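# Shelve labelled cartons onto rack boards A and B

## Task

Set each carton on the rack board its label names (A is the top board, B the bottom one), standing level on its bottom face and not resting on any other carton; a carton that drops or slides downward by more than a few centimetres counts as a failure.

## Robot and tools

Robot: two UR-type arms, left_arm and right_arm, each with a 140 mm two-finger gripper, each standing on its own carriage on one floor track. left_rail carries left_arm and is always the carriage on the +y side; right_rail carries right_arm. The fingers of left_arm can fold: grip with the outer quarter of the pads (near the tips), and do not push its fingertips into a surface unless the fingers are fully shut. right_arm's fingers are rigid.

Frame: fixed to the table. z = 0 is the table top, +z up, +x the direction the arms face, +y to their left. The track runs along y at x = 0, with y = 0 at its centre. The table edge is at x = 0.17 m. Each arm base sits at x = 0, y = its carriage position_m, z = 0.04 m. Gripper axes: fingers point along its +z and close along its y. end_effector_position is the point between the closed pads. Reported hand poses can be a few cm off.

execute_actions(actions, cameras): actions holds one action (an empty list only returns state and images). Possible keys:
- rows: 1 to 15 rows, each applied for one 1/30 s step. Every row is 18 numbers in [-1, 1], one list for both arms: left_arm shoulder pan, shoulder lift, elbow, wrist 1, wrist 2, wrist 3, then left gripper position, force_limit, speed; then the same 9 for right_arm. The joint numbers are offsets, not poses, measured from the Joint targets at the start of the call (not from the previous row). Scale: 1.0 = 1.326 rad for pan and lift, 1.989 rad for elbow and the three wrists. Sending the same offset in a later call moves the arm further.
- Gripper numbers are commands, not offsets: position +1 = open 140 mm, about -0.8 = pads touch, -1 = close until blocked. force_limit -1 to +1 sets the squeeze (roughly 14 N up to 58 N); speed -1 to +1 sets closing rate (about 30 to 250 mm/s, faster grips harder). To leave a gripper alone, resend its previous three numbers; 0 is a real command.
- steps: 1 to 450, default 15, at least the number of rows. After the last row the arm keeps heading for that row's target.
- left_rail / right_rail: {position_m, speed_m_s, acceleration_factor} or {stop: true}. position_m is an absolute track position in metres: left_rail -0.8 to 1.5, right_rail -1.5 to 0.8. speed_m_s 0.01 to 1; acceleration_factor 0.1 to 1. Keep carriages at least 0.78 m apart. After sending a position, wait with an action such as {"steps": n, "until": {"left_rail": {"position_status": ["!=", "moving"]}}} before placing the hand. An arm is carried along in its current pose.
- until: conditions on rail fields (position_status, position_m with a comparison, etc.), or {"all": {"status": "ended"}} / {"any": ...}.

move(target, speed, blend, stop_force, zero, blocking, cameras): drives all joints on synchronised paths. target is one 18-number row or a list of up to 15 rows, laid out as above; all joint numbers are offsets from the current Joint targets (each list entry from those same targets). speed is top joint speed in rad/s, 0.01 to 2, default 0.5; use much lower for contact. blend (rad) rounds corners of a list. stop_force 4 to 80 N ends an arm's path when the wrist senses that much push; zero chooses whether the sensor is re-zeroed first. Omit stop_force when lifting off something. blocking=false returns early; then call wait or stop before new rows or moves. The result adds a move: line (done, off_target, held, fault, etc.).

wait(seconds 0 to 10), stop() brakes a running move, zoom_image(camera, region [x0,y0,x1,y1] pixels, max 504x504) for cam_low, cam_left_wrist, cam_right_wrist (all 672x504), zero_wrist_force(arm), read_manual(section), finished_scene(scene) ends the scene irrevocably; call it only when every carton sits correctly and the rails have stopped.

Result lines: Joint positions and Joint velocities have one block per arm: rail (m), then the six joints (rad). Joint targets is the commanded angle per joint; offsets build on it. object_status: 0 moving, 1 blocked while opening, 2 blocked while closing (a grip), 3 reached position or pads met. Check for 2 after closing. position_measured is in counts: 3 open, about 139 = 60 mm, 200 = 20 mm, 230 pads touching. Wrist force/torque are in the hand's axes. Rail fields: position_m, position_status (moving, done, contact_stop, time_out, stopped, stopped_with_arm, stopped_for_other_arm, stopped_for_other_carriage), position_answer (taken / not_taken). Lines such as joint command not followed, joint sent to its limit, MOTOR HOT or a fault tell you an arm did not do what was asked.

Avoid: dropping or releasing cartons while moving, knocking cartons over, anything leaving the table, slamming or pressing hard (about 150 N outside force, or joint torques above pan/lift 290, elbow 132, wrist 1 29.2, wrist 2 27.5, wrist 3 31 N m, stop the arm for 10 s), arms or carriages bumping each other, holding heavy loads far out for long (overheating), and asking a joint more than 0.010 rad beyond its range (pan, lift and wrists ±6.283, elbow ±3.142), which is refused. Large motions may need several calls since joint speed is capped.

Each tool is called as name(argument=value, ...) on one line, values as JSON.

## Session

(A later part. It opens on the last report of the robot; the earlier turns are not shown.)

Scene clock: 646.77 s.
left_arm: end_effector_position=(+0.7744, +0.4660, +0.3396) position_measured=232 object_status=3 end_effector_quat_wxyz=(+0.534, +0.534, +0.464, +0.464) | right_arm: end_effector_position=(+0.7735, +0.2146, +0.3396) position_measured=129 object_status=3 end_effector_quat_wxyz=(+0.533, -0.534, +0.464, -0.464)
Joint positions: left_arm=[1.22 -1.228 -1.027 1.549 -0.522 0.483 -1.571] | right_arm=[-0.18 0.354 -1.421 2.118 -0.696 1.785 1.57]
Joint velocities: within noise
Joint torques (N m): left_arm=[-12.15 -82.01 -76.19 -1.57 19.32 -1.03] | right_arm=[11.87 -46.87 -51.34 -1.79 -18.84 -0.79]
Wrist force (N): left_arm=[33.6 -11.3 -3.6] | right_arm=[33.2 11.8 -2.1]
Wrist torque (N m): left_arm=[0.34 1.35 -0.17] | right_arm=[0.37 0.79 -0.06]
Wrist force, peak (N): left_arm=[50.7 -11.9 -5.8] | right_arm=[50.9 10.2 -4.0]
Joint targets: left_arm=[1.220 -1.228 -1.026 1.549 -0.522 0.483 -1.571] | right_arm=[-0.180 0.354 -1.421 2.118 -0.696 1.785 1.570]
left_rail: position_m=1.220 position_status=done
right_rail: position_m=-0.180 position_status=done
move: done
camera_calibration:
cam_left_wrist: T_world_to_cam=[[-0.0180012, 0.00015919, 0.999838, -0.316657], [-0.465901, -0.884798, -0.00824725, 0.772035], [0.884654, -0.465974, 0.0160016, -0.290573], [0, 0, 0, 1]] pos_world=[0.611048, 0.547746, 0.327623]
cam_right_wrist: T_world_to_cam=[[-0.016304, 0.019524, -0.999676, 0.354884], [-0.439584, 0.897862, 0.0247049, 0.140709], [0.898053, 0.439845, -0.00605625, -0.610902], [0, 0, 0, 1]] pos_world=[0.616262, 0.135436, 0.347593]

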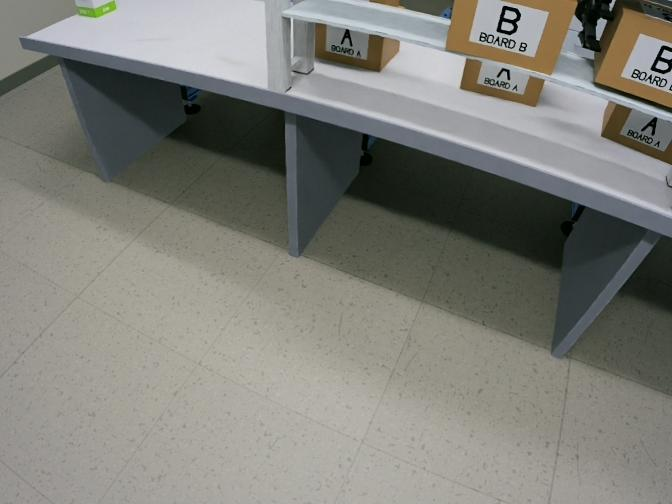

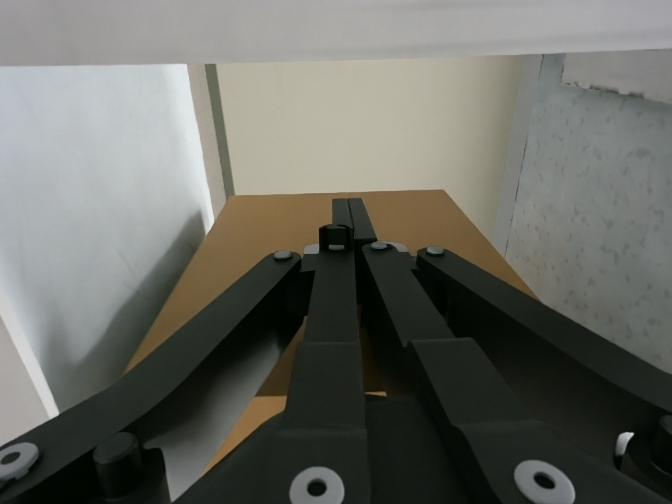

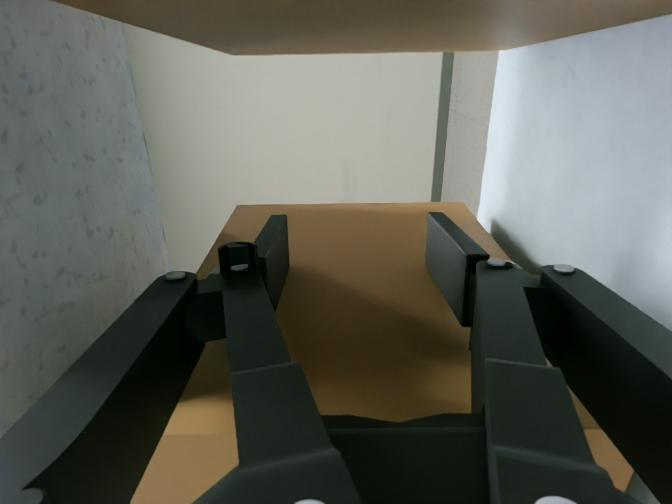

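move(target=[0,0.0225,0.0112,-0.0261,0,0,-1,-0.5,-0.5,0,0.0341,0.0131,-0.0358,0,0,0,0,-0.5], speed=0.04, stop_force=12, cameras=["cam_left_wrist"])

Scene clock: 655.43 s.
left_arm: end_effector_position=(+0.7746, +0.4658, +0.3227) position_measured=232 object_status=3 end_effector_quat_wxyz=(+0.534, +0.534, +0.464, +0.464) | right_arm: end_effector_position=(+0.7740, +0.2147, +0.3234) position_measured=129 object_status=3 end_effector_quat_wxyz=(+0.534, -0.534, +0.464, -0.464)
Joint positions: left_arm=[1.22 -1.228 -1.012 1.56 -0.547 0.483 -1.571] | right_arm=[-0.18 0.354 -1.4 2.13 -0.73 1.785 1.57]
Joint velocities: within noise
Joint torques (N m): left_arm=[-24.48 -115.6 -72.29 -2.02 18.15 -1.44] | right_arm=[13.65 -64.16 -44.71 -0.87 -17.77 -0.78]
Wrist force (N): left_arm=[37.9 -2.6 -2.5] | right_arm=[35.1 2.2 0.2]
Wrist torque (N m): left_arm=[0.27 1.57 -0.30] | right_arm=[-0.05 0.80 -0.30]
Wrist force, peak (N): left_arm=[42.9 12.5 -9.7] | right_arm=[35.6 11.3 -2.2]
Joint targets: left_arm=[1.220 -1.228 -1.012 1.560 -0.547 0.483 -1.571] | right_arm=[-0.180 0.354 -1.400 2.130 -0.730 1.785 1.570]
left_rail: position_m=1.220 position_status=done
right_rail: position_m=-0.180 position_status=done
move: contact (left_arm, right_arm); left_arm: the wrist 1 is farthest, 0.027 rad from its target; right_arm: the wrist 1 is farthest, 0.038 rad from its target
camera_calibration:
cam_left_wrist: T_world_to_cam=[[-0.0179999, 0.000154805, 0.999838, -0.29976], [-0.465844, -0.884828, -0.00824952, 0.771868], [0.884684, -0.465917, 0.0159989, -0.290623], [0, 0, 0, 1]] pos_world=[0.611284, 0.54761, 0.310729]
Images, in order (width x height): cam_left_wrist 672x504.

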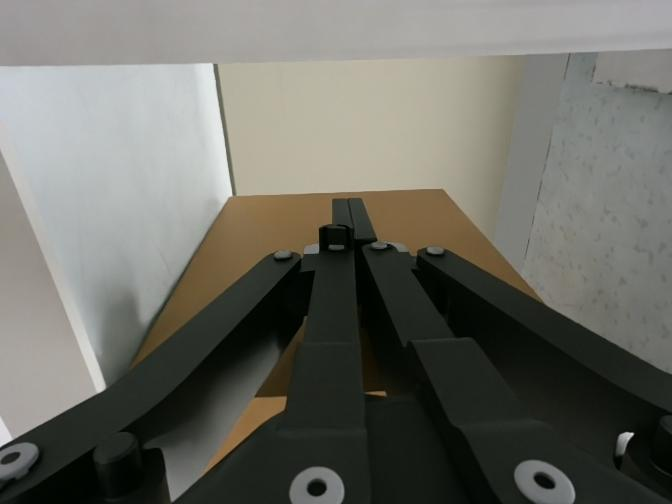

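move(target=[0,0.0113,0.0056,-0.0131,0,0,-1,-0.5,-0.5,0,0.0171,0.0066,-0.0179,0,0,0,0,-0.5], speed=0.03, stop_force=9, cameras=["cam_left_wrist","cam_right_wrist"])

Scene clock: 660.77 s.
left_arm: end_effector_position=(+0.7746, +0.4658, +0.3223) position_measured=232 object_status=3 end_effector_quat_wxyz=(+0.534, +0.534, +0.464, +0.464) | right_arm: end_effector_position=(+0.7741, +0.2147, +0.3229) position_measured=129 object_status=3 end_effector_quat_wxyz=(+0.534, -0.534, +0.464, -0.464)
Joint positions: left_arm=[1.22 -1.228 -1.012 1.56 -0.548 0.483 -1.571] | right_arm=[-0.18 0.354 -1.399 2.13 -0.731 1.785 1.57]
Joint velocities: within noise
Joint torques (N m): left_arm=[-35.84 -107.94 -67.5 -1.51 18.36 -1.79] | right_arm=[13.64 -56.85 -42.06 0.25 -18 -0.71]
Wrist force (N): left_arm=[39.9 4.8 -6.7] | right_arm=[35.6 -5.3 -7.5]
Wrist torque (N m): left_arm=[0.01 1.58 -0.40] | right_arm=[0.19 0.72 -0.24]
Wrist force, peak (N): left_arm=[42.5 13.8 -8.5] | right_arm=[36.7 -12.1 -11.5]
Joint targets: left_arm=[1.220 -1.228 -1.012 1.560 -0.548 0.483 -1.571] | right_arm=[-0.180 0.354 -1.399 2.130 -0.731 1.785 1.570]
left_rail: position_m=1.220 position_status=done
right_rail: position_m=-0.180 position_status=done
move: contact (left_arm, right_arm); left_arm: the wrist 1 is farthest, 0.025 rad from its target; right_arm: the wrist 1 is farthest, 0.034 rad from its target
camera_calibration:
cam_left_wrist: T_world_to_cam=[[-0.018184, 0.000670383, 0.999834, -0.299502], [-0.465843, -0.884832, -0.00787904, 0.771712], [0.88468, -0.465909, 0.0164021, -0.290804], [0, 0, 0, 1]] pos_world=[0.611319, 0.547548, 0.310302]
cam_right_wrist: T_world_to_cam=[[-0.0157403, 0.0197329, -0.999681, 0.33769], [-0.43956, 0.897875, 0.0246443, 0.141258], [0.898075, 0.439808, -0.00545909, -0.611786], [0, 0, 0, 1]] pos_world=[0.616837, 0.135572, 0.330761]
Images, in order (width x height): cam_left_wrist 672x504, cam_right_wrist 672x504.

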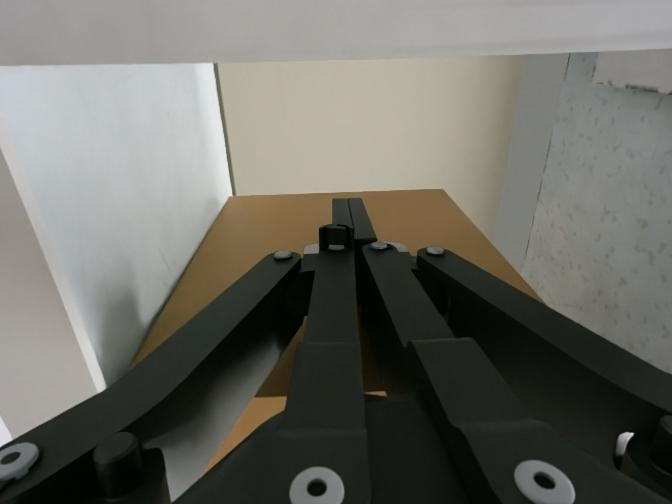

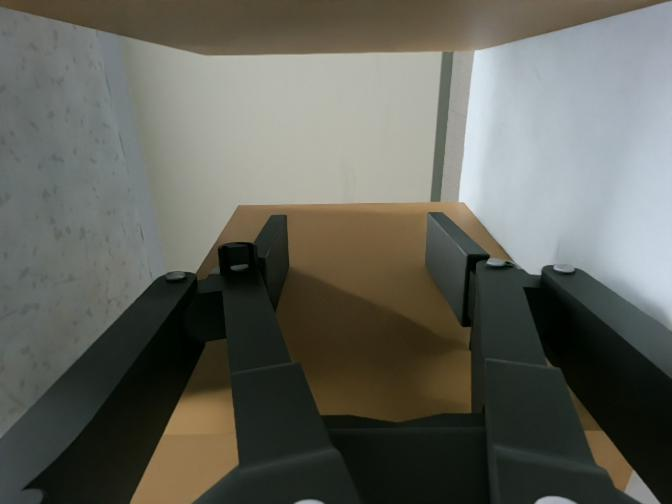

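move(target=[[0.006,-0.0162,0.0182,-0.0074,0.0039,0,-1,-0.5,-0.5,-0.0339,-0.0176,0.0145,-0.0028,-0.0227,0,0,0,-0.5],[-0.1155,-0.0858,0.0845,-0.0273,-0.0771,0,-1,-0.5,-0.5,0.0388,-0.1455,0.0989,-0.0020,0.0257,0,0,0,-0.5],[-0.2499,-0.1382,0.1271,-0.0349,-0.1667,0,-1,-0.5,-0.5,0.1609,-0.2726,0.1597,0.0220,0.1072,0,0,0,-0.5],[-0.2499,-0.2309,0.0526,0.1013,-0.1667,0,-1,-0.5,-0.5,0.1609,-0.4045,0.0570,0.2127,0.1072,0,0,0,-0.5]], speed=[0.05,0.3,0.4,0.5], blend=[0,0.03,0.03,0])

execute_actions(actions=[{"left_rail":{"position_m":0.23},"right_rail":{"position_m":-1.22},"steps":250,"until":{"all":{"status":"ended"}}}], cameras=["cam_left_wrist","cam_right_wrist"])

Scene clock: 695.13 s.
left_arm: end_effector_position=(+0.5195, +0.4839, +0.4997) position_measured=232 object_status=3 end_effector_quat_wxyz=(+0.534, +0.534, +0.464, +0.464) | right_arm: end_effector_position=(+0.5187, +0.1898, +0.4997) position_measured=129 object_status=3 end_effector_quat_wxyz=(+0.534, -0.534, +0.464, -0.464)
Joint positions: left_arm=[1.22 -1.559 -1.318 1.665 -0.347 0.151 -1.571] | right_arm=[-0.18 0.567 -1.935 2.244 -0.309 1.998 1.57]
Joint velocities: within noise
Joint torques (N m): left_arm=[-15.8 -92.66 -55.5 1.77 -2.2 -0.93] | right_arm=[11.86 -27.4 -50.87 1.37 3.35 -0.78]
Wrist force (N): left_arm=[-0.1 -0.2 -0.1] | right_arm=[2.5 4.6 1.5]
Wrist torque (N m): left_arm=[0.03 0.15 -0.31] | right_arm=[0.33 -0.74 -0.38]
Wrist force, peak (N): left_arm=[40.3 4.9 -6.8] | right_arm=[35.9 -5.5 -7.0]
Joint targets: left_arm=[1.220 -1.559 -1.318 1.665 -0.347 0.151 -1.571] | right_arm=[-0.180 0.567 -1.935 2.244 -0.308 1.998 1.570]
left_rail: position_m=1.220 position_status=done
right_rail: position_m=-0.180 position_status=done
move: done
camera_calibration:
cam_left_wrist: T_world_to_cam=[[-0.0182251, 0.000701734, 0.999834, -0.48148], [-0.465667, -0.884925, -0.00786717, 0.670205], [0.884773, -0.465732, 0.0164547, -0.0597438], [0, 0, 0, 1]] pos_world=[0.356177, 0.565594, 0.487656]
cam_right_wrist: T_world_to_cam=[[-0.0158211, 0.0196854, -0.999681, 0.511003], [-0.439677, 0.897818, 0.024638, 0.0471172], [0.898017, 0.439927, -0.00554924, -0.370426], [0, 0, 0, 1]] pos_world=[0.361449, 0.110598, 0.507623]

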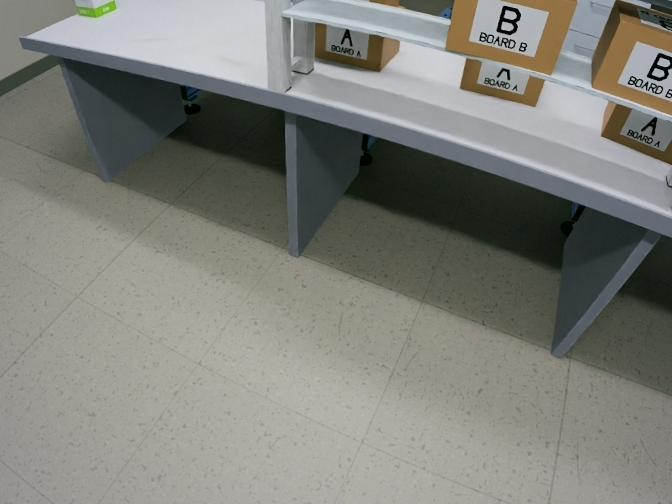

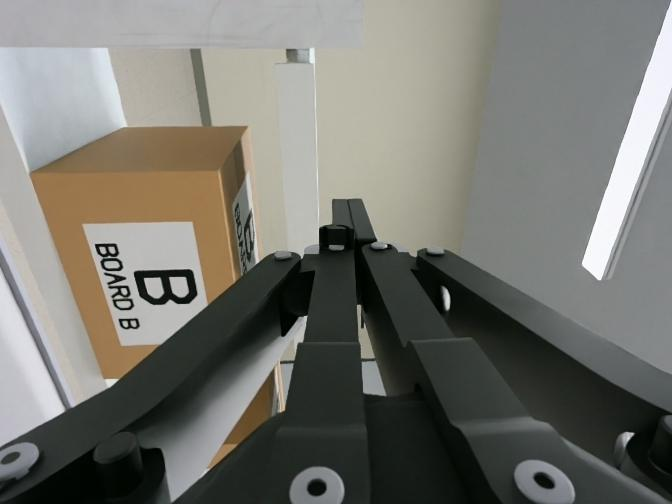

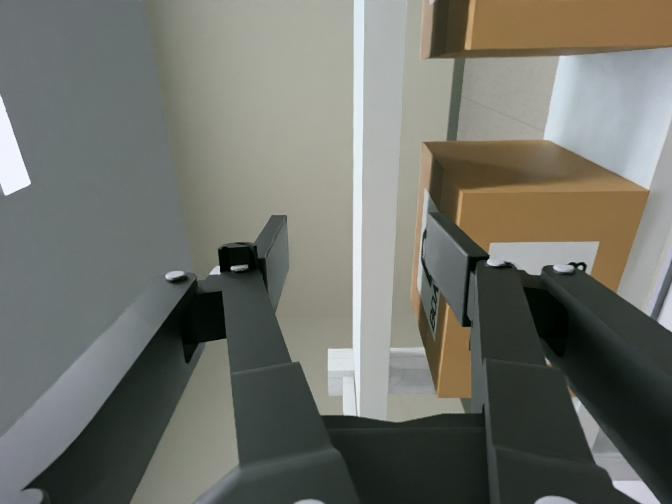

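Scene clock: 697.90 s.
left_arm: end_effector_position=(+0.5195, -0.0696, +0.4998) position_measured=232 object_status=3 end_effector_quat_wxyz=(+0.534, +0.534, +0.464, +0.464) | right_arm: end_effector_position=(+0.5187, -0.8501, +0.4998) position_measured=129 object_status=3 end_effector_quat_wxyz=(+0.534, -0.534, +0.464, -0.464) end_effector_velocity=(+0.000, -0.001, +0.000) end_effector_angular_velocity=(+0.001, +0.000, +0.001)
Joint positions: left_arm=[0.667 -1.559 -1.318 1.665 -0.347 0.151 -1.571] | right_arm=[-1.22 0.567 -1.935 2.244 -0.308 1.998 1.57]
Joint velocities: left_arm=[within noise] | right_arm=[-0.001 0.001 0 0 0 -0.001 0.001]
Joint torques (N m): left_arm=[11.78 -56.07 -36.81 -1.15 1.67 -0.91] | right_arm=[8.71 -4.7 -43.2 -0.25 2.68 -0.58]
Wrist force (N): left_arm=[-0.2 -0.1 -0.1] | right_arm=[2.6 4.6 1.6]
Wrist torque (N m): left_arm=[0.06 0.15 -0.31] | right_arm=[0.33 -0.75 -0.38]
Wrist force, peak (N): left_arm=[-4.4 -0.1 0.7] | right_arm=[3.9 5.0 1.7]
Joint targets: left_arm=[0.667 -1.559 -1.318 1.665 -0.347 0.151 -1.571] | right_arm=[-1.220 0.567 -1.935 2.244 -0.308 1.998 1.570]
Tool commands: left_gripper/position=-1.0 left_gripper/force_limit=-0.5 left_gripper/speed=-0.5 right_gripper/position=+0.0 right_gripper/force_limit=+0.0 right_gripper/speed=-0.5
left_rail: position_m=0.667 position_status=stopped_for_other_arm position_answer=taken
right_rail: position_m=-1.220 position_status=done
camera_calibration:
cam_left_wrist: T_world_to_cam=[[-0.0182258, 0.000757932, 0.999834, -0.481213], [-0.465667, -0.884925, -0.00781775, 0.180433], [0.884772, -0.465732, 0.0164814, -0.317513], [0, 0, 0, 1]] pos_world=[0.356178, 0.0121583, 0.487777]
cam_right_wrist: T_world_to_cam=[[-0.0157724, 0.0197164, -0.999681, 0.531605], [-0.439678, 0.897817, 0.0246444, 0.980751], [0.898017, 0.439927, -0.00549181, 0.0870479], [0, 0, 0, 1]] pos_world=[0.361429, -0.929311, 0.507743]
Images, in order (width x height): cam_left_wrist 672x504, cam_right_wrist 672x504.

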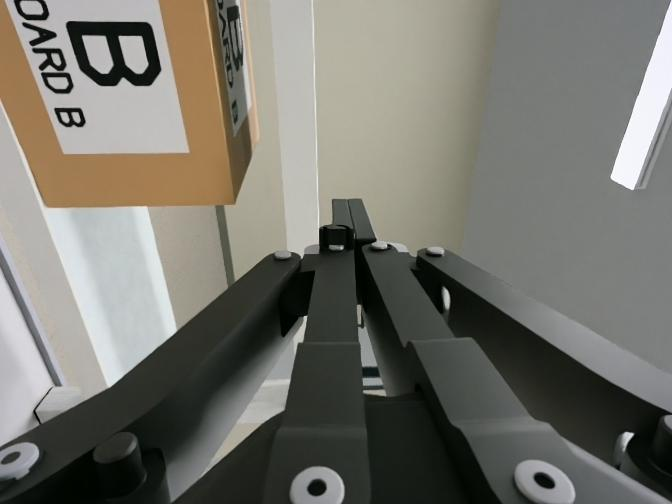

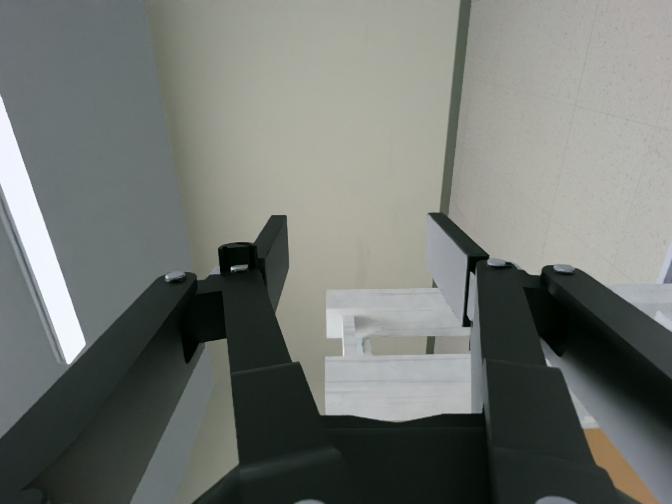

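move(target=[-0.0556,-0.2243,0.1671,-0.0176,-0.0718,0,-1,-0.5,-0.5,0.2544,0.2382,-0.1222,-0.0371,0.1343,0,0,0,-0.5], speed=0.5, cameras=[])

execute_actions(actions=[{"left_rail":{"position_m":0.20},"right_rail":{"position_m":-1.24},"steps":250,"until":{"all":{"status":"ended"}}}], cameras=["cam_left_wrist","cam_right_wrist"])

Scene clock: 716.33 s.
left_arm: end_effector_position=(+0.4824, +0.1293, +0.5001) position_measured=232 object_status=3 end_effector_quat_wxyz=(+0.517, +0.517, +0.482, +0.482) | right_arm: end_effector_position=(+0.5056, -0.6476, +0.5005) position_measured=129 object_status=3 end_effector_quat_wxyz=(+0.550, -0.550, +0.445, -0.445)
Joint positions: left_arm=[0.666 -1.633 -1.615 1.997 -0.382 0.009 -1.571] | right_arm=[-1.22 0.904 -1.62 2.001 -0.382 2.265 1.57]
Joint velocities: within noise
Joint torques (N m): left_arm=[-15.12 -63.27 -33.21 -2.45 -2.51 -1.34] | right_arm=[11.35 -32.29 -50 -6.45 2.93 -0.69]
Wrist force (N): left_arm=[0.2 -0.3 -0.3] | right_arm=[2.5 4.6 1.0]
Wrist torque (N m): left_arm=[-0.02 0.06 -0.30] | right_arm=[0.35 -0.68 -0.33]
Wrist force, peak (N): left_arm=[3.0 -0.4 -0.6] | right_arm=[4.8 5.2 0.6]
Joint targets: left_arm=[0.667 -1.633 -1.615 1.997 -0.382 0.008 -1.571] | right_arm=[-1.220 0.905 -1.620 2.001 -0.382 2.265 1.570]
left_rail: position_m=0.666 position_m_goal=0.667 position_status=stopped_for_other_arm position_answer=taken
right_rail: position_m=-1.220 position_status=done
move: done
No camera images: "cameras" was empty.

Scene clock: 718.27 s.
left_arm: end_effector_position=(+0.4824, -0.3369, +0.5001) position_measured=232 object_status=3 end_effector_quat_wxyz=(+0.517, +0.517, +0.482, +0.482) end_effector_velocity=(+0.000, -0.001, +0.000) end_effector_angular_velocity=(+0.000, +0.000, +0.000) | right_arm: end_effector_position=(+0.5056, -0.6675, +0.5005) position_measured=129 object_status=3 end_effector_quat_wxyz=(+0.550, -0.550, +0.445, -0.445)
Joint positions: left_arm=[0.2 -1.633 -1.615 1.997 -0.382 0.008 -1.571] | right_arm=[-1.24 0.905 -1.62 2.001 -0.382 2.265 1.57]
Joint velocities: left_arm=[-0.001 0 0 0.001 -0.001 0 0] | right_arm=[within noise]
Joint torques (N m): left_arm=[3.85 -42.62 -43.02 0.77 1.78 -1.71] | right_arm=[11.44 -34.48 -45.48 -2.56 -0.43 -0.39]
Wrist force (N): left_arm=[0.1 -0.1 -0.2] | right_arm=[2.5 4.6 0.6]
Wrist torque (N m): left_arm=[0.06 0.08 -0.29] | right_arm=[0.34 -0.68 -0.33]
Wrist force, peak (N): left_arm=[2.3 0.0 -0.1] | right_arm=[4.0 4.6 0.7]
Joint targets: left_arm=[0.200 -1.633 -1.615 1.997 -0.382 0.008 -1.571] | right_arm=[-1.240 0.905 -1.620 2.001 -0.382 2.265 1.570]
Tool commands: left_gripper/position=-1.0 left_gripper/force_limit=-0.5 left_gripper/speed=-0.5 right_gripper/position=+0.0 right_gripper/force_limit=+0.0 right_gripper/speed=-0.5
left_rail: position_m=0.200 position_status=done
right_rail: position_m=-1.240 position_status=done
camera_calibration:
cam_left_wrist: T_world_to_cam=[[-0.0182332, -0.000416943, 0.999834, -0.482319], [-0.403503, -0.914946, -0.0077399, -0.113568], [0.914797, -0.403577, 0.0165141, -0.4027], [0, 0, 0, 1]] pos_world=[0.31377, -0.26663, 0.48801]
cam_right_wrist: T_world_to_cam=[[-0.0165006, 0.0193391, -0.999677, 0.528557], [-0.501567, 0.864757, 0.0250078, 0.820062], [0.864962, 0.501817, -0.00456916, 0.0759991], [0, 0, 0, 1]] pos_world=[0.354301, -0.757514, 0.508226]
Images, in order (width x height): cam_left_wrist 672x504, cam_right_wrist 672x504.

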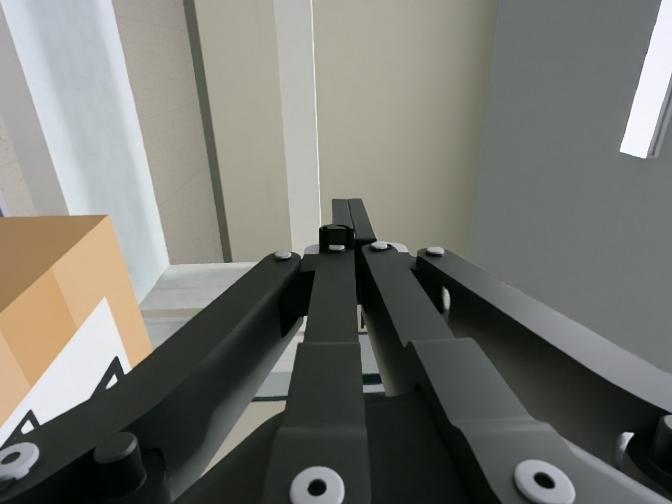

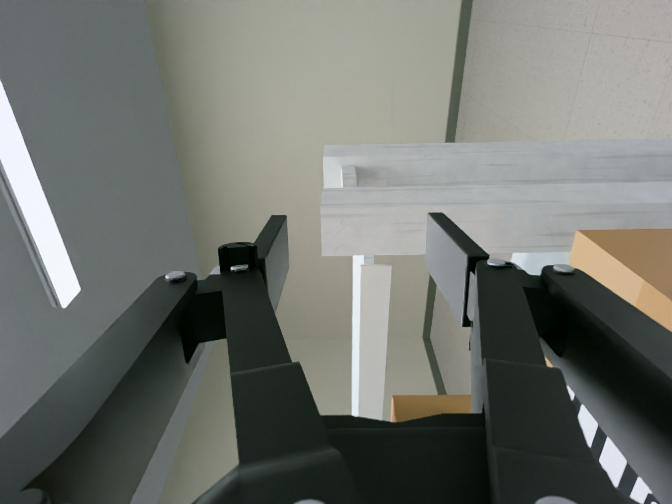

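move(target=[0,0.2145,0.1150,-0.2580,0,0,-1,-0.5,-0.5,0,0.2152,0.1153,-0.2588,0,0,0,0,-0.5], speed=0.4, stop_force=20, cameras=["cam_left_wrist","cam_right_wrist"])

move(target=[0.0075,0.0407,-0.0391,0.0120,0.0050,0,-1,-0.5,-0.5,0.0387,0.0384,-0.0369,0.0113,0.0258,0,0,0,-0.5], speed=0.03, stop_force=6, cameras=[])

move(target=[0.0075,0.0407,-0.0391,0.0120,0.0050,0,-1,-0.5,-0.5,0.0387,0.0384,-0.0369,0.0113,0.0258,0,0,0,-0.5], speed=0.03, stop_force=34, cameras=["cam_left_wrist","cam_right_wrist"])

Scene clock: 736.93 s.
left_arm: end_effector_position=(+0.4824, -0.3370, +0.2501) position_measured=232 object_status=3 end_effector_quat_wxyz=(+0.517, +0.517, +0.482, +0.482) | right_arm: end_effector_position=(+0.5057, -0.6674, +0.2506) position_measured=129 object_status=3 end_effector_quat_wxyz=(+0.550, -0.550, +0.445, -0.445)
Joint positions: left_arm=[0.2 -1.633 -1.331 2.226 -0.895 0.008 -1.571] | right_arm=[-1.24 0.905 -1.334 2.23 -0.897 2.265 1.57]
Joint velocities: within noise
Joint torques (N m): left_arm=[5.34 -33.99 -20.03 -2.08 1.47 -1.46] | right_arm=[6.57 -42.7 -20.73 -6.29 -2.33 -0.51]
Wrist force (N): left_arm=[0.4 0.1 -0.1] | right_arm=[2.1 4.8 1.3]
Wrist torque (N m): left_arm=[0.07 0.03 -0.29] | right_arm=[0.40 -0.60 -0.33]
Wrist force, peak (N): left_arm=[0.8 2.4 -0.1] | right_arm=[2.5 7.0 0.9]
Joint targets: left_arm=[0.200 -1.633 -1.331 2.226 -0.895 0.008 -1.571] | right_arm=[-1.240 0.905 -1.334 2.230 -0.897 2.265 1.570]
left_rail: position_m=0.200 position_status=done
right_rail: position_m=-1.240 position_status=done
move: done
camera_calibration:
cam_left_wrist: T_world_to_cam=[[-0.0182353, -0.000452437, 0.999834, -0.23246], [-0.403475, -0.914958, -0.00777275, -0.115641], [0.914809, -0.40355, 0.016502, -0.398651], [0, 0, 0, 1]] pos_world=[0.313792, -0.266787, 0.238101]
cam_right_wrist: T_world_to_cam=[[-0.0164746, 0.0193721, -0.999677, 0.278733], [-0.501589, 0.864744, 0.0250235, 0.826264], [0.864949, 0.501839, -0.00452944, 0.0747759], [0, 0, 0, 1]] pos_world=[0.35436, -0.757432, 0.258305]
Images, in order (width x height): cam_left_wrist 672x504, cam_right_wrist 672x504.

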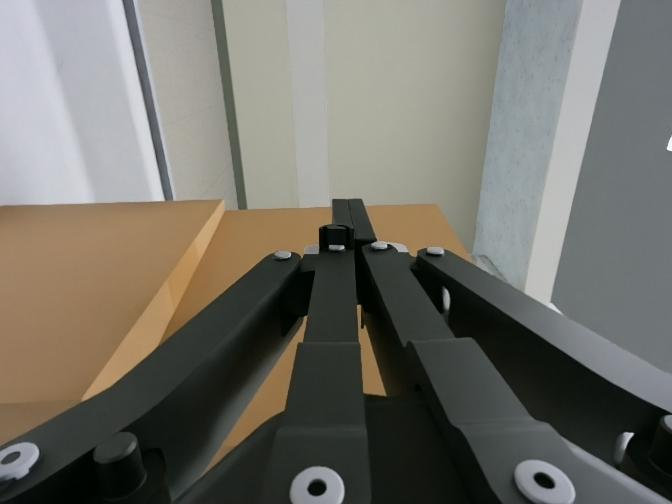

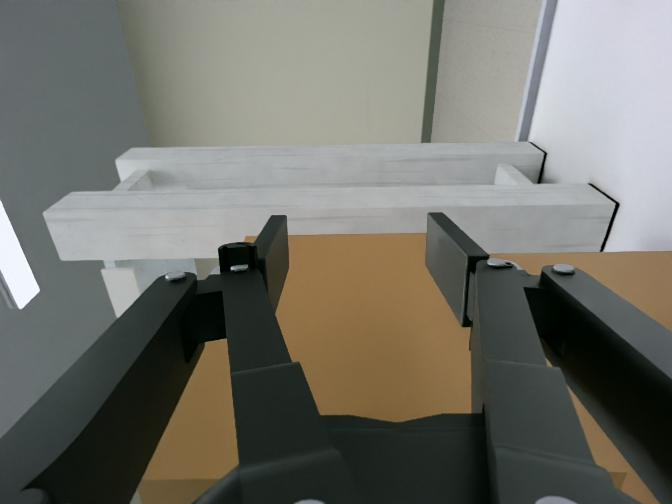

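Scene clock: 740.40 s.
left_arm: end_effector_position=(+0.4841, -0.3626, +0.2502) position_measured=232 object_status=3 end_effector_quat_wxyz=(+0.517, +0.517, +0.482, +0.482) | right_arm: end_effector_position=(+0.5034, -0.6318, +0.2507) position_measured=129 object_status=3 end_effector_quat_wxyz=(+0.550, -0.550, +0.445, -0.445)
Joint positions: left_arm=[0.2 -1.627 -1.297 2.177 -0.88 0.015 -1.571] | right_arm=[-1.24 0.949 -1.29 2.166 -0.877 2.31 1.57]
Joint velocities: within noise
Joint torques (N m): left_arm=[-16.15 -79.83 -28.85 -1.16 -0.46 -1.42] | right_arm=[-15.31 -70.71 -20.96 -5.47 -2.62 -0.42]
Wrist force (N): left_arm=[2.3 0.7 -0.7] | right_arm=[2.2 5.1 1.9]
Wrist torque (N m): left_arm=[0.12 0.18 -0.30] | right_arm=[0.52 -0.69 -0.34]
Wrist force, peak (N): left_arm=[7.6 2.3 -2.1] | right_arm=[9.6 2.8 -0.3]
Joint targets: left_arm=[0.200 -1.627 -1.297 2.177 -0.880 0.015 -1.571] | right_arm=[-1.240 0.949 -1.290 2.166 -0.877 2.310 1.570]
left_rail: position_m=0.200 position_status=done
right_rail: position_m=-1.240 position_status=done
move: contact (left_arm, right_arm); left_arm: the elbow is farthest, 0.029 rad from its target
No camera images: "cameras" was empty.

Scene clock: 741.83 s.
left_arm: end_effector_position=(+0.4844, -0.3665, +0.2503) position_measured=232 object_status=3 end_effector_quat_wxyz=(+0.517, +0.517, +0.482, +0.482) | right_arm: end_effector_position=(+0.5031, -0.6284, +0.2506) position_measured=129 object_status=3 end_effector_quat_wxyz=(+0.550, -0.549, +0.445, -0.445)
Joint positions: left_arm=[0.2 -1.626 -1.292 2.169 -0.877 0.015 -1.571] | right_arm=[-1.24 0.954 -1.285 2.16 -0.875 2.315 1.57]
Joint velocities: within noise
Joint torques (N m): left_arm=[-29.92 -71.04 -33.05 -6.73 9 -1.37] | right_arm=[-0.57 -63.21 -29.33 -6.65 -17.25 -0.52]
Wrist force (N): left_arm=[31.6 13.8 -7.9] | right_arm=[33.1 -4.1 -4.6]
Wrist torque (N m): left_arm=[-0.30 1.24 -0.49] | right_arm=[0.67 -0.04 0.01]
Wrist force, peak (N): left_arm=[40.0 17.1 -12.2] | right_arm=[42.3 -3.3 -4.8]
Joint targets: left_arm=[0.200 -1.626 -1.292 2.169 -0.877 0.015 -1.571] | right_arm=[-1.240 0.954 -1.285 2.160 -0.875 2.315 1.570]
left_rail: position_m=0.200 position_status=done
right_rail: position_m=-1.240 position_status=done
move: contact (left_arm, right_arm); left_arm: the elbow is farthest, 0.070 rad from its target; right_arm: the elbow is farthest, 0.067 rad from its target
camera_calibration:
cam_left_wrist: T_world_to_cam=[[-0.0182411, -0.000566049, 0.999833, -0.232593], [-0.40307, -0.915135, -0.00787175, -0.141985], [0.914987, -0.403146, 0.0164649, -0.412281], [0, 0, 0, 1]] pos_world=[0.315759, -0.296277, 0.238225]
cam_right_wrist: T_world_to_cam=[[-0.0165039, 0.0194137, -0.999675, 0.278057], [-0.501224, 0.864954, 0.0250722, 0.791199], [0.86516, 0.501475, -0.00454455, 0.0570985], [0, 0, 0, 1]] pos_world=[0.351758, -0.718382, 0.258389]
Images, in order (width x height): cam_left_wrist 672x504, cam_right_wrist 672x504.

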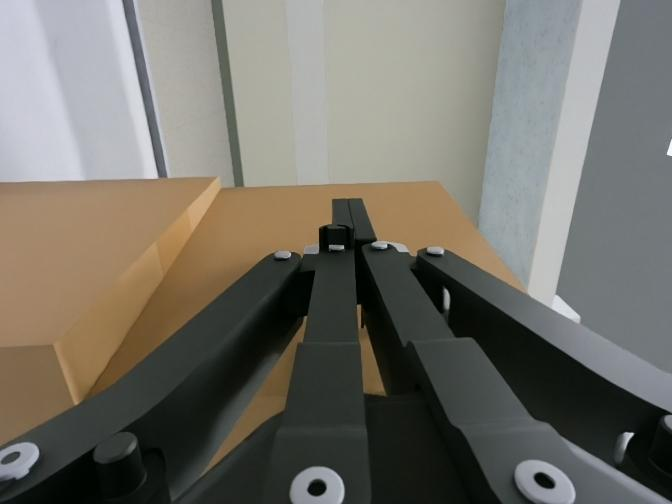

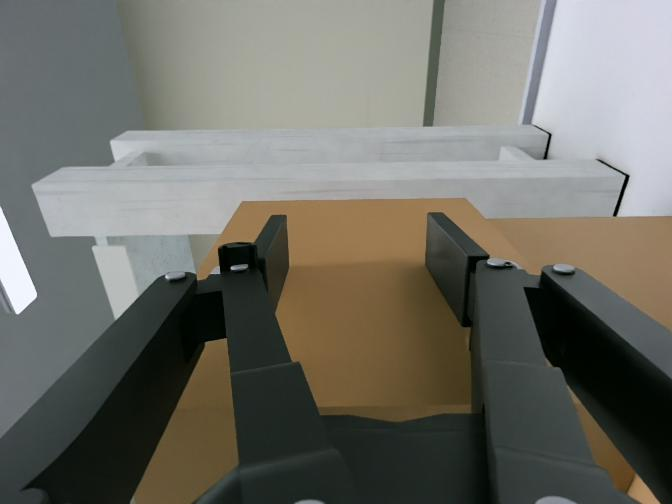

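move(target=[0.0005,-0.0934,-0.0313,0.0936,0.0002,0,-1,-0.5,-0.5,0.0008,-0.0929,-0.0314,0.0934,0.0004,0,0,0,-0.5], speed=0.07, cameras=["cam_left_wrist","cam_right_wrist"])

Scene clock: 762.23 s.
left_arm: end_effector_position=(+0.4847, -0.3673, +0.3417) position_measured=232 object_status=3 end_effector_quat_wxyz=(+0.517, +0.517, +0.482, +0.482) | right_arm: end_effector_position=(+0.5031, -0.6271, +0.3425) position_measured=129 object_status=3 end_effector_quat_wxyz=(+0.550, -0.550, +0.445, -0.445)
Joint positions: left_arm=[0.2 -1.625 -1.416 2.107 -0.691 0.016 -1.571] | right_arm=[-1.24 0.955 -1.408 2.097 -0.69 2.315 1.57]
Joint velocities: within noise
Joint torques (N m): left_arm=[-10.7 -73.51 -76.34 -0.92 21.87 -1.37] | right_arm=[33.07 -69.91 -62.38 -3.07 -7.13 -0.52]
Wrist force (N): left_arm=[43.4 -11.2 -4.8] | right_arm=[45.9 12.4 -4.1]
Wrist torque (N m): left_arm=[0.32 1.62 -0.17] | right_arm=[0.07 0.24 -0.03]
Wrist force, peak (N): left_arm=[61.3 -12.7 -6.7] | right_arm=[64.4 12.9 -5.7]
Joint targets: left_arm=[0.200 -1.625 -1.416 2.107 -0.691 0.015 -1.571] | right_arm=[-1.240 0.955 -1.409 2.097 -0.689 2.315 1.570]
left_rail: position_m=0.200 position_status=done
right_rail: position_m=-1.240 position_status=done
move: done
camera_calibration:
cam_left_wrist: T_world_to_cam=[[-0.0182437, -0.000622641, 0.999833, -0.32399], [-0.402824, -0.915243, -0.00792018, -0.142021], [0.915096, -0.402901, 0.0164466, -0.414343], [0, 0, 0, 1]] pos_world=[0.316043, -0.297124, 0.329626]
cam_right_wrist: T_world_to_cam=[[-0.0165839, 0.0193053, -0.999676, 0.369802], [-0.501472, 0.864812, 0.0250199, 0.78785], [0.865015, 0.501724, -0.00466093, 0.0571338], [0, 0, 0, 1]] pos_world=[0.351796, -0.717147, 0.350236]
Images, in order (width x height): cam_left_wrist 672x504, cam_right_wrist 672x504.

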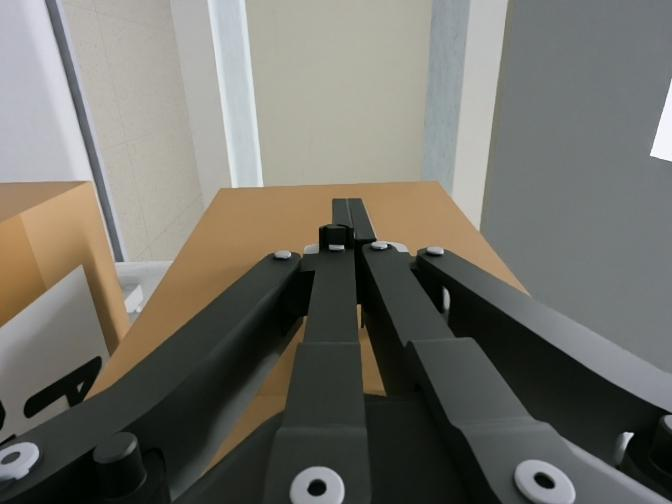

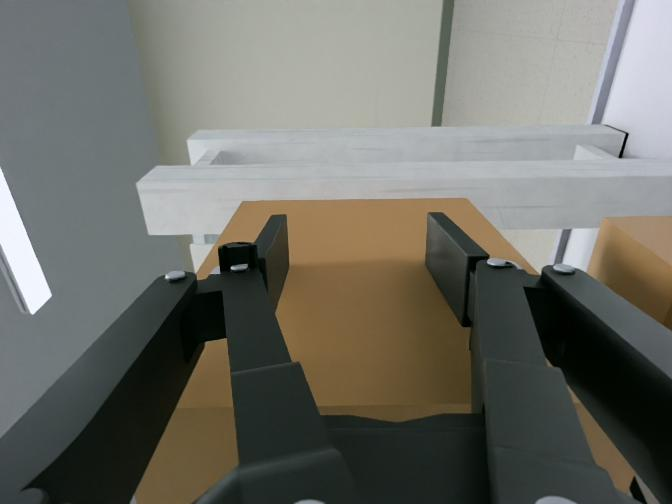

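move(target=[[0.01713,-0.04847,0.03791,-0.0056,0.02025,0,-1,-0.5,-0.5,0.02569,0.05262,-0.04432,0.00955,0.02594,0,0,0,-0.5],[0.03916,-0.09765,0.07323,-0.00813,0.04381,0,-1,-0.5,-0.5,0.04836,0.10429,-0.0906,0.02158,0.04994,0,0,0,-0.5],[0.0661,-0.14754,0.10597,-0.00762,0.07069,0,-1,-0.5,-0.5,0.06805,0.15502,-0.13886,0.03608,0.07199,0,0,0,-0.5],[0.09793,-0.19815,0.13613,-0.00404,0.10089,0,-1,-0.5,-0.5,0.08474,0.2048,-0.18908,0.05305,0.09209,0,0,0,-0.5]], speed=0.08, blend=0.02, cameras=["cam_left_wrist"])

Scene clock: 823.83 s.
left_arm: end_effector_position=(+0.5389, -0.2050, +0.3420) position_measured=232 object_status=3 end_effector_quat_wxyz=(+0.534, +0.534, +0.464, +0.464) | right_arm: end_effector_position=(+0.5391, -0.4655, +0.3416) position_measured=129 object_status=3 end_effector_quat_wxyz=(+0.533, -0.534, +0.464, -0.464)
Joint positions: left_arm=[0.2 -1.495 -1.678 2.378 -0.699 0.216 -1.571] | right_arm=[-1.24 1.067 -1.137 1.721 -0.584 2.498 1.57]
Joint velocities: within noise
Joint torques (N m): left_arm=[-10.87 -50.39 -56.16 -2.24 23.77 -1.22] | right_arm=[32.88 -72.81 -63.9 -2.83 -6.11 -0.37]
Wrist force (N): left_arm=[43.0 -12.4 -4.6] | right_arm=[46.1 11.6 -4.3]
Wrist torque (N m): left_arm=[0.41 1.65 -0.15] | right_arm=[0.20 0.05 0.31]
Wrist force, peak (N): left_arm=[44.7 -14.0 -4.6] | right_arm=[48.2 12.7 -5.1]
Joint targets: left_arm=[0.200 -1.495 -1.678 2.378 -0.699 0.216 -1.571] | right_arm=[-1.240 1.067 -1.137 1.721 -0.584 2.498 1.570]
left_rail: position_m=0.200 position_status=done
right_rail: position_m=-1.240 position_status=done
move: done
camera_calibration:
cam_left_wrist: T_world_to_cam=[[-0.0182164, 0.000680417, 0.999834, -0.32302], [-0.466438, -0.884519, -0.00789628, 0.0689338], [0.884366, -0.466504, 0.0164301, -0.39509], [0, 0, 0, 1]] pos_world=[0.375673, -0.123118, 0.330002]
Images, in order (width x height): cam_left_wrist 672x504.

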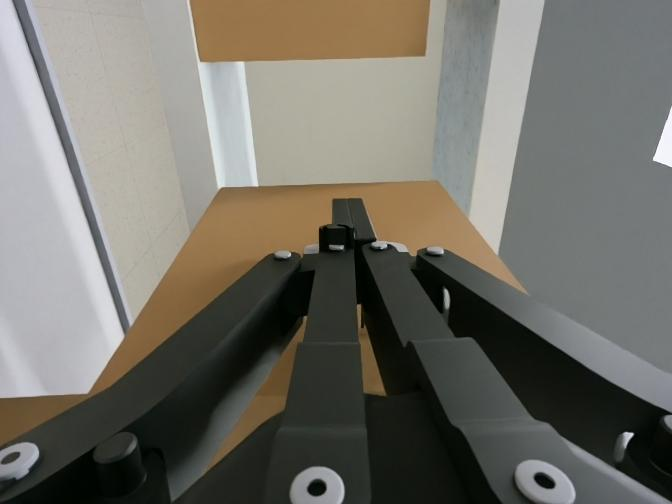

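move(target=[[0.1125,0.04697,-0.02763,-0.00369,0.075,0,-1,-0.5,-0.5,-0.05125,0.01904,-0.01965,0.00696,-0.03417,0,0,0,-0.5],[0.21231,0.09596,-0.05979,-0.00418,0.14154,0,-1,-0.5,-0.5,-0.09902,0.04226,-0.0442,0.01603,-0.06601,0,0,0,-0.5],[0.29943,0.14697,-0.09648,-0.0015,0.19962,0,-1,-0.5,-0.5,-0.1433,0.06966,-0.07366,0.02722,-0.09554,0,0,0,-0.5],[0.37388,0.2,-0.1377,0.00436,0.24925,0,-1,-0.5,-0.5,-0.18411,0.10124,-0.10802,0.04052,-0.12274,0,0,0,-0.5]], speed=0.09, blend=0.02, cameras=["cam_left_wrist"])

Scene clock: 857.57 s.
left_arm: end_effector_position=(+0.7738, -0.2049, +0.3418) position_measured=232 object_status=3 end_effector_quat_wxyz=(+0.534, +0.534, +0.464, +0.464) | right_arm: end_effector_position=(+0.7739, -0.4654, +0.3416) position_measured=129 object_status=3 end_effector_quat_wxyz=(+0.533, -0.534, +0.464, -0.464)
Joint positions: left_arm=[0.2 -1 -1.413 2.104 -0.691 0.712 -1.571] | right_arm=[-1.24 0.823 -1.003 1.506 -0.503 2.254 1.57]
Joint velocities: within noise
Joint torques (N m): left_arm=[-18.98 -40.22 -78.66 -3.63 22.09 -1.17] | right_arm=[15.29 -89.54 -62.65 -3.13 -21.72 -0.45]
Wrist force (N): left_arm=[40.0 -11.6 -5.1] | right_arm=[43.1 13.4 -3.3]
Wrist torque (N m): left_arm=[0.38 1.56 -0.18] | right_arm=[0.19 0.13 -0.03]
Wrist force, peak (N): left_arm=[54.1 -13.5 -6.0] | right_arm=[57.5 12.1 -5.7]
Joint targets: left_arm=[0.200 -0.999 -1.413 2.104 -0.691 0.712 -1.571] | right_arm=[-1.240 0.823 -1.003 1.506 -0.503 2.254 1.570]
left_rail: position_m=0.200 position_status=done
right_rail: position_m=-1.240 position_status=done
move: done
camera_calibration:
cam_left_wrist: T_world_to_cam=[[-0.018171, 0.000716507, 0.999835, -0.318531], [-0.466491, -0.884491, -0.00784417, 0.178571], [0.884339, -0.466556, 0.0164063, -0.602738], [0, 0, 0, 1]] pos_world=[0.610539, -0.123039, 0.329768]
Images, in order (width x height): cam_left_wrist 672x504.

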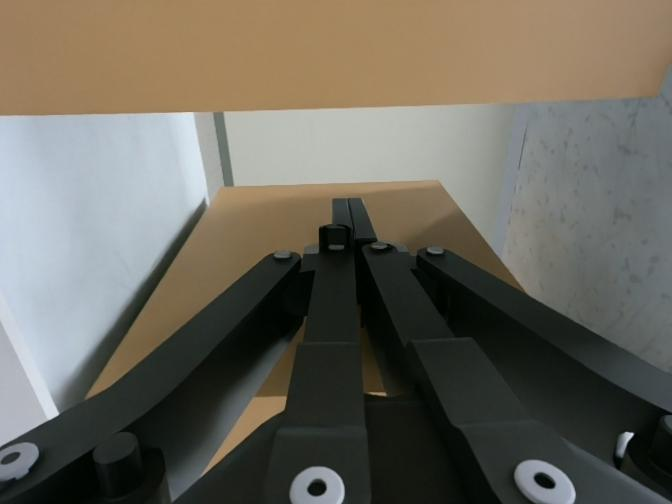

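move(target=[0,0.02362,0.00958,-0.02532,0,0,-1,-0.5,-0.5,0,0.01534,0.00822,-0.01844,0,0,0,0,-0.5], speed=0.04, stop_force=10, cameras=[])

execute_actions(actions=[], cameras=["cam_low", "cam_left_wrist"])

Scene clock: 869.50 s.
left_arm: end_effector_position=(+0.7740, -0.2050, +0.3322) position_measured=232 object_status=3 end_effector_quat_wxyz=(+0.534, +0.534, +0.464, +0.464) | right_arm: end_effector_position=(+0.7741, -0.4653, +0.3316) position_measured=129 object_status=3 end_effector_quat_wxyz=(+0.534, -0.534, +0.464, -0.464)
Joint positions: left_arm=[0.2 -0.999 -1.401 2.111 -0.71 0.712 -1.571] | right_arm=[-1.24 0.823 -0.995 1.513 -0.518 2.254 1.57]
Joint velocities: within noise
Joint torques (N m): left_arm=[-32.69 -75.1 -71.81 -2.74 21.83 -1.07] | right_arm=[22.03 -105.96 -57.02 -2.28 -21.04 -0.6]
Wrist force (N): left_arm=[41.1 -4.4 -3.8] | right_arm=[45.6 5.3 -3.6]
Wrist torque (N m): left_arm=[0.22 1.65 -0.25] | right_arm=[0.22 0.26 0.19]
Wrist force, peak (N): left_arm=[45.3 8.3 -7.7] | right_arm=[47.8 -4.6 -7.5]
Joint targets: left_arm=[0.200 -0.999 -1.401 2.111 -0.710 0.712 -1.571] | right_arm=[-1.240 0.823 -0.995 1.513 -0.518 2.254 1.570]
left_rail: position_m=0.200 position_status=done
right_rail: position_m=-1.240 position_status=done
move: contact (left_arm, right_arm); left_arm: the wrist 1 is farthest, 0.031 rad from its target; right_arm: the wrist 1 is farthest, 0.021 rad from its target
No camera images: "cameras" was empty.

Scene clock: 869.50 s.
left_arm: end_effector_position=(+0.7740, -0.2050, +0.3322) position_measured=232 object_status=3 end_effector_quat_wxyz=(+0.534, +0.534, +0.464, +0.464) | right_arm: end_effector_position=(+0.7741, -0.4653, +0.3316) position_measured=129 object_status=3 end_effector_quat_wxyz=(+0.534, -0.534, +0.464, -0.464)
Joint positions: left_arm=[0.2 -0.999 -1.401 2.111 -0.71 0.712 -1.571] | right_arm=[-1.24 0.823 -0.995 1.513 -0.518 2.254 1.57]
Joint velocities: within noise
Joint torques (N m): left_arm=[-32.69 -75.1 -71.81 -2.74 21.83 -1.07] | right_arm=[22.03 -105.96 -57.02 -2.28 -21.04 -0.6]
Wrist force (N): left_arm=[41.1 -4.4 -3.8] | right_arm=[45.6 5.3 -3.6]
Wrist torque (N m): left_arm=[0.22 1.65 -0.25] | right_arm=[0.22 0.26 0.19]
Wrist force, peak (N): left_arm=[41.1 -4.4 -3.8] | right_arm=[45.6 5.3 -3.6]
Joint targets: left_arm=[0.200 -0.999 -1.401 2.111 -0.710 0.712 -1.571] | right_arm=[-1.240 0.823 -0.995 1.513 -0.518 2.254 1.570]
Tool commands: left_gripper/position=-1.0 left_gripper/force_limit=-0.5 left_gripper/speed=-0.5 right_gripper/position=+0.0 right_gripper/force_limit=+0.0 right_gripper/speed=-0.5
left_rail: position_m=0.200 position_status=done
right_rail: position_m=-1.240 position_status=done
camera_calibration:
cam_left_wrist: T_world_to_cam=[[-0.0182725, 0.000873065, 0.999833, -0.308861], [-0.466436, -0.884521, -0.00775199, 0.178415], [0.884366, -0.4665, 0.0165696, -0.602887], [0, 0, 0, 1]] pos_world=[0.610749, -0.123166, 0.320182]
Images, in order (width x height): cam_low 672x504, cam_left_wrist 672x504.

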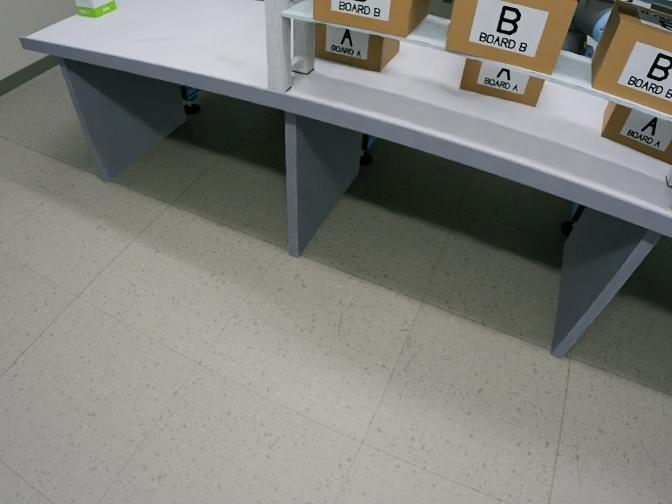

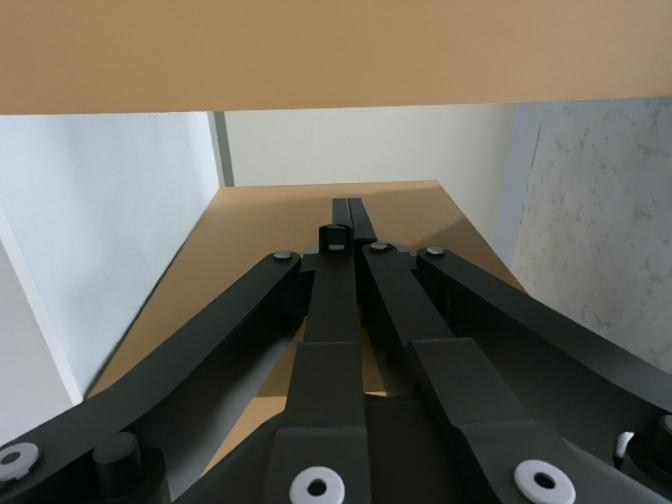

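move(target=[0,0.0029,0.0012,-0.0031,0,0,-1,-0.5,-0.5,0,0.0019,0.001,-0.0023,0,0,0,0,-0.5], speed=0.03, cameras=[])

Scene clock: 876.43 s.
left_arm: end_effector_position=(+0.7740, -0.2050, +0.3294) position_measured=232 object_status=3 end_effector_quat_wxyz=(+0.534, +0.534, +0.464, +0.464) | right_arm: end_effector_position=(+0.7742, -0.4653, +0.3289) position_measured=129 object_status=3 end_effector_quat_wxyz=(+0.534, -0.534, +0.464, -0.464)
Joint positions: left_arm=[0.2 -0.999 -1.398 2.114 -0.716 0.712 -1.571] | right_arm=[-1.24 0.823 -0.992 1.515 -0.523 2.254 1.57]
Joint velocities: within noise
Joint torques (N m): left_arm=[-48.26 -7.74 -27.94 -2.08 21.75 -1.43] | right_arm=[27.67 -44.94 -26.05 -1.72 -20.82 -0.32]
Wrist force (N): left_arm=[47.9 29.8 -9.9] | right_arm=[52.3 -23.9 -14.0]
Wrist torque (N m): left_arm=[-0.64 1.79 -0.72] | right_arm=[1.13 0.19 0.27]
Wrist force, peak (N): left_arm=[48.8 31.4 -15.2] | right_arm=[52.2 -25.2 -14.5]
Joint targets: left_arm=[0.200 -0.999 -1.397 2.114 -0.716 0.712 -1.571] | right_arm=[-1.240 0.823 -0.992 1.515 -0.523 2.254 1.570]
left_rail: position_m=0.200 position_status=done
right_rail: position_m=-1.240 position_status=done
move: done
No camera images: "cameras" was empty.


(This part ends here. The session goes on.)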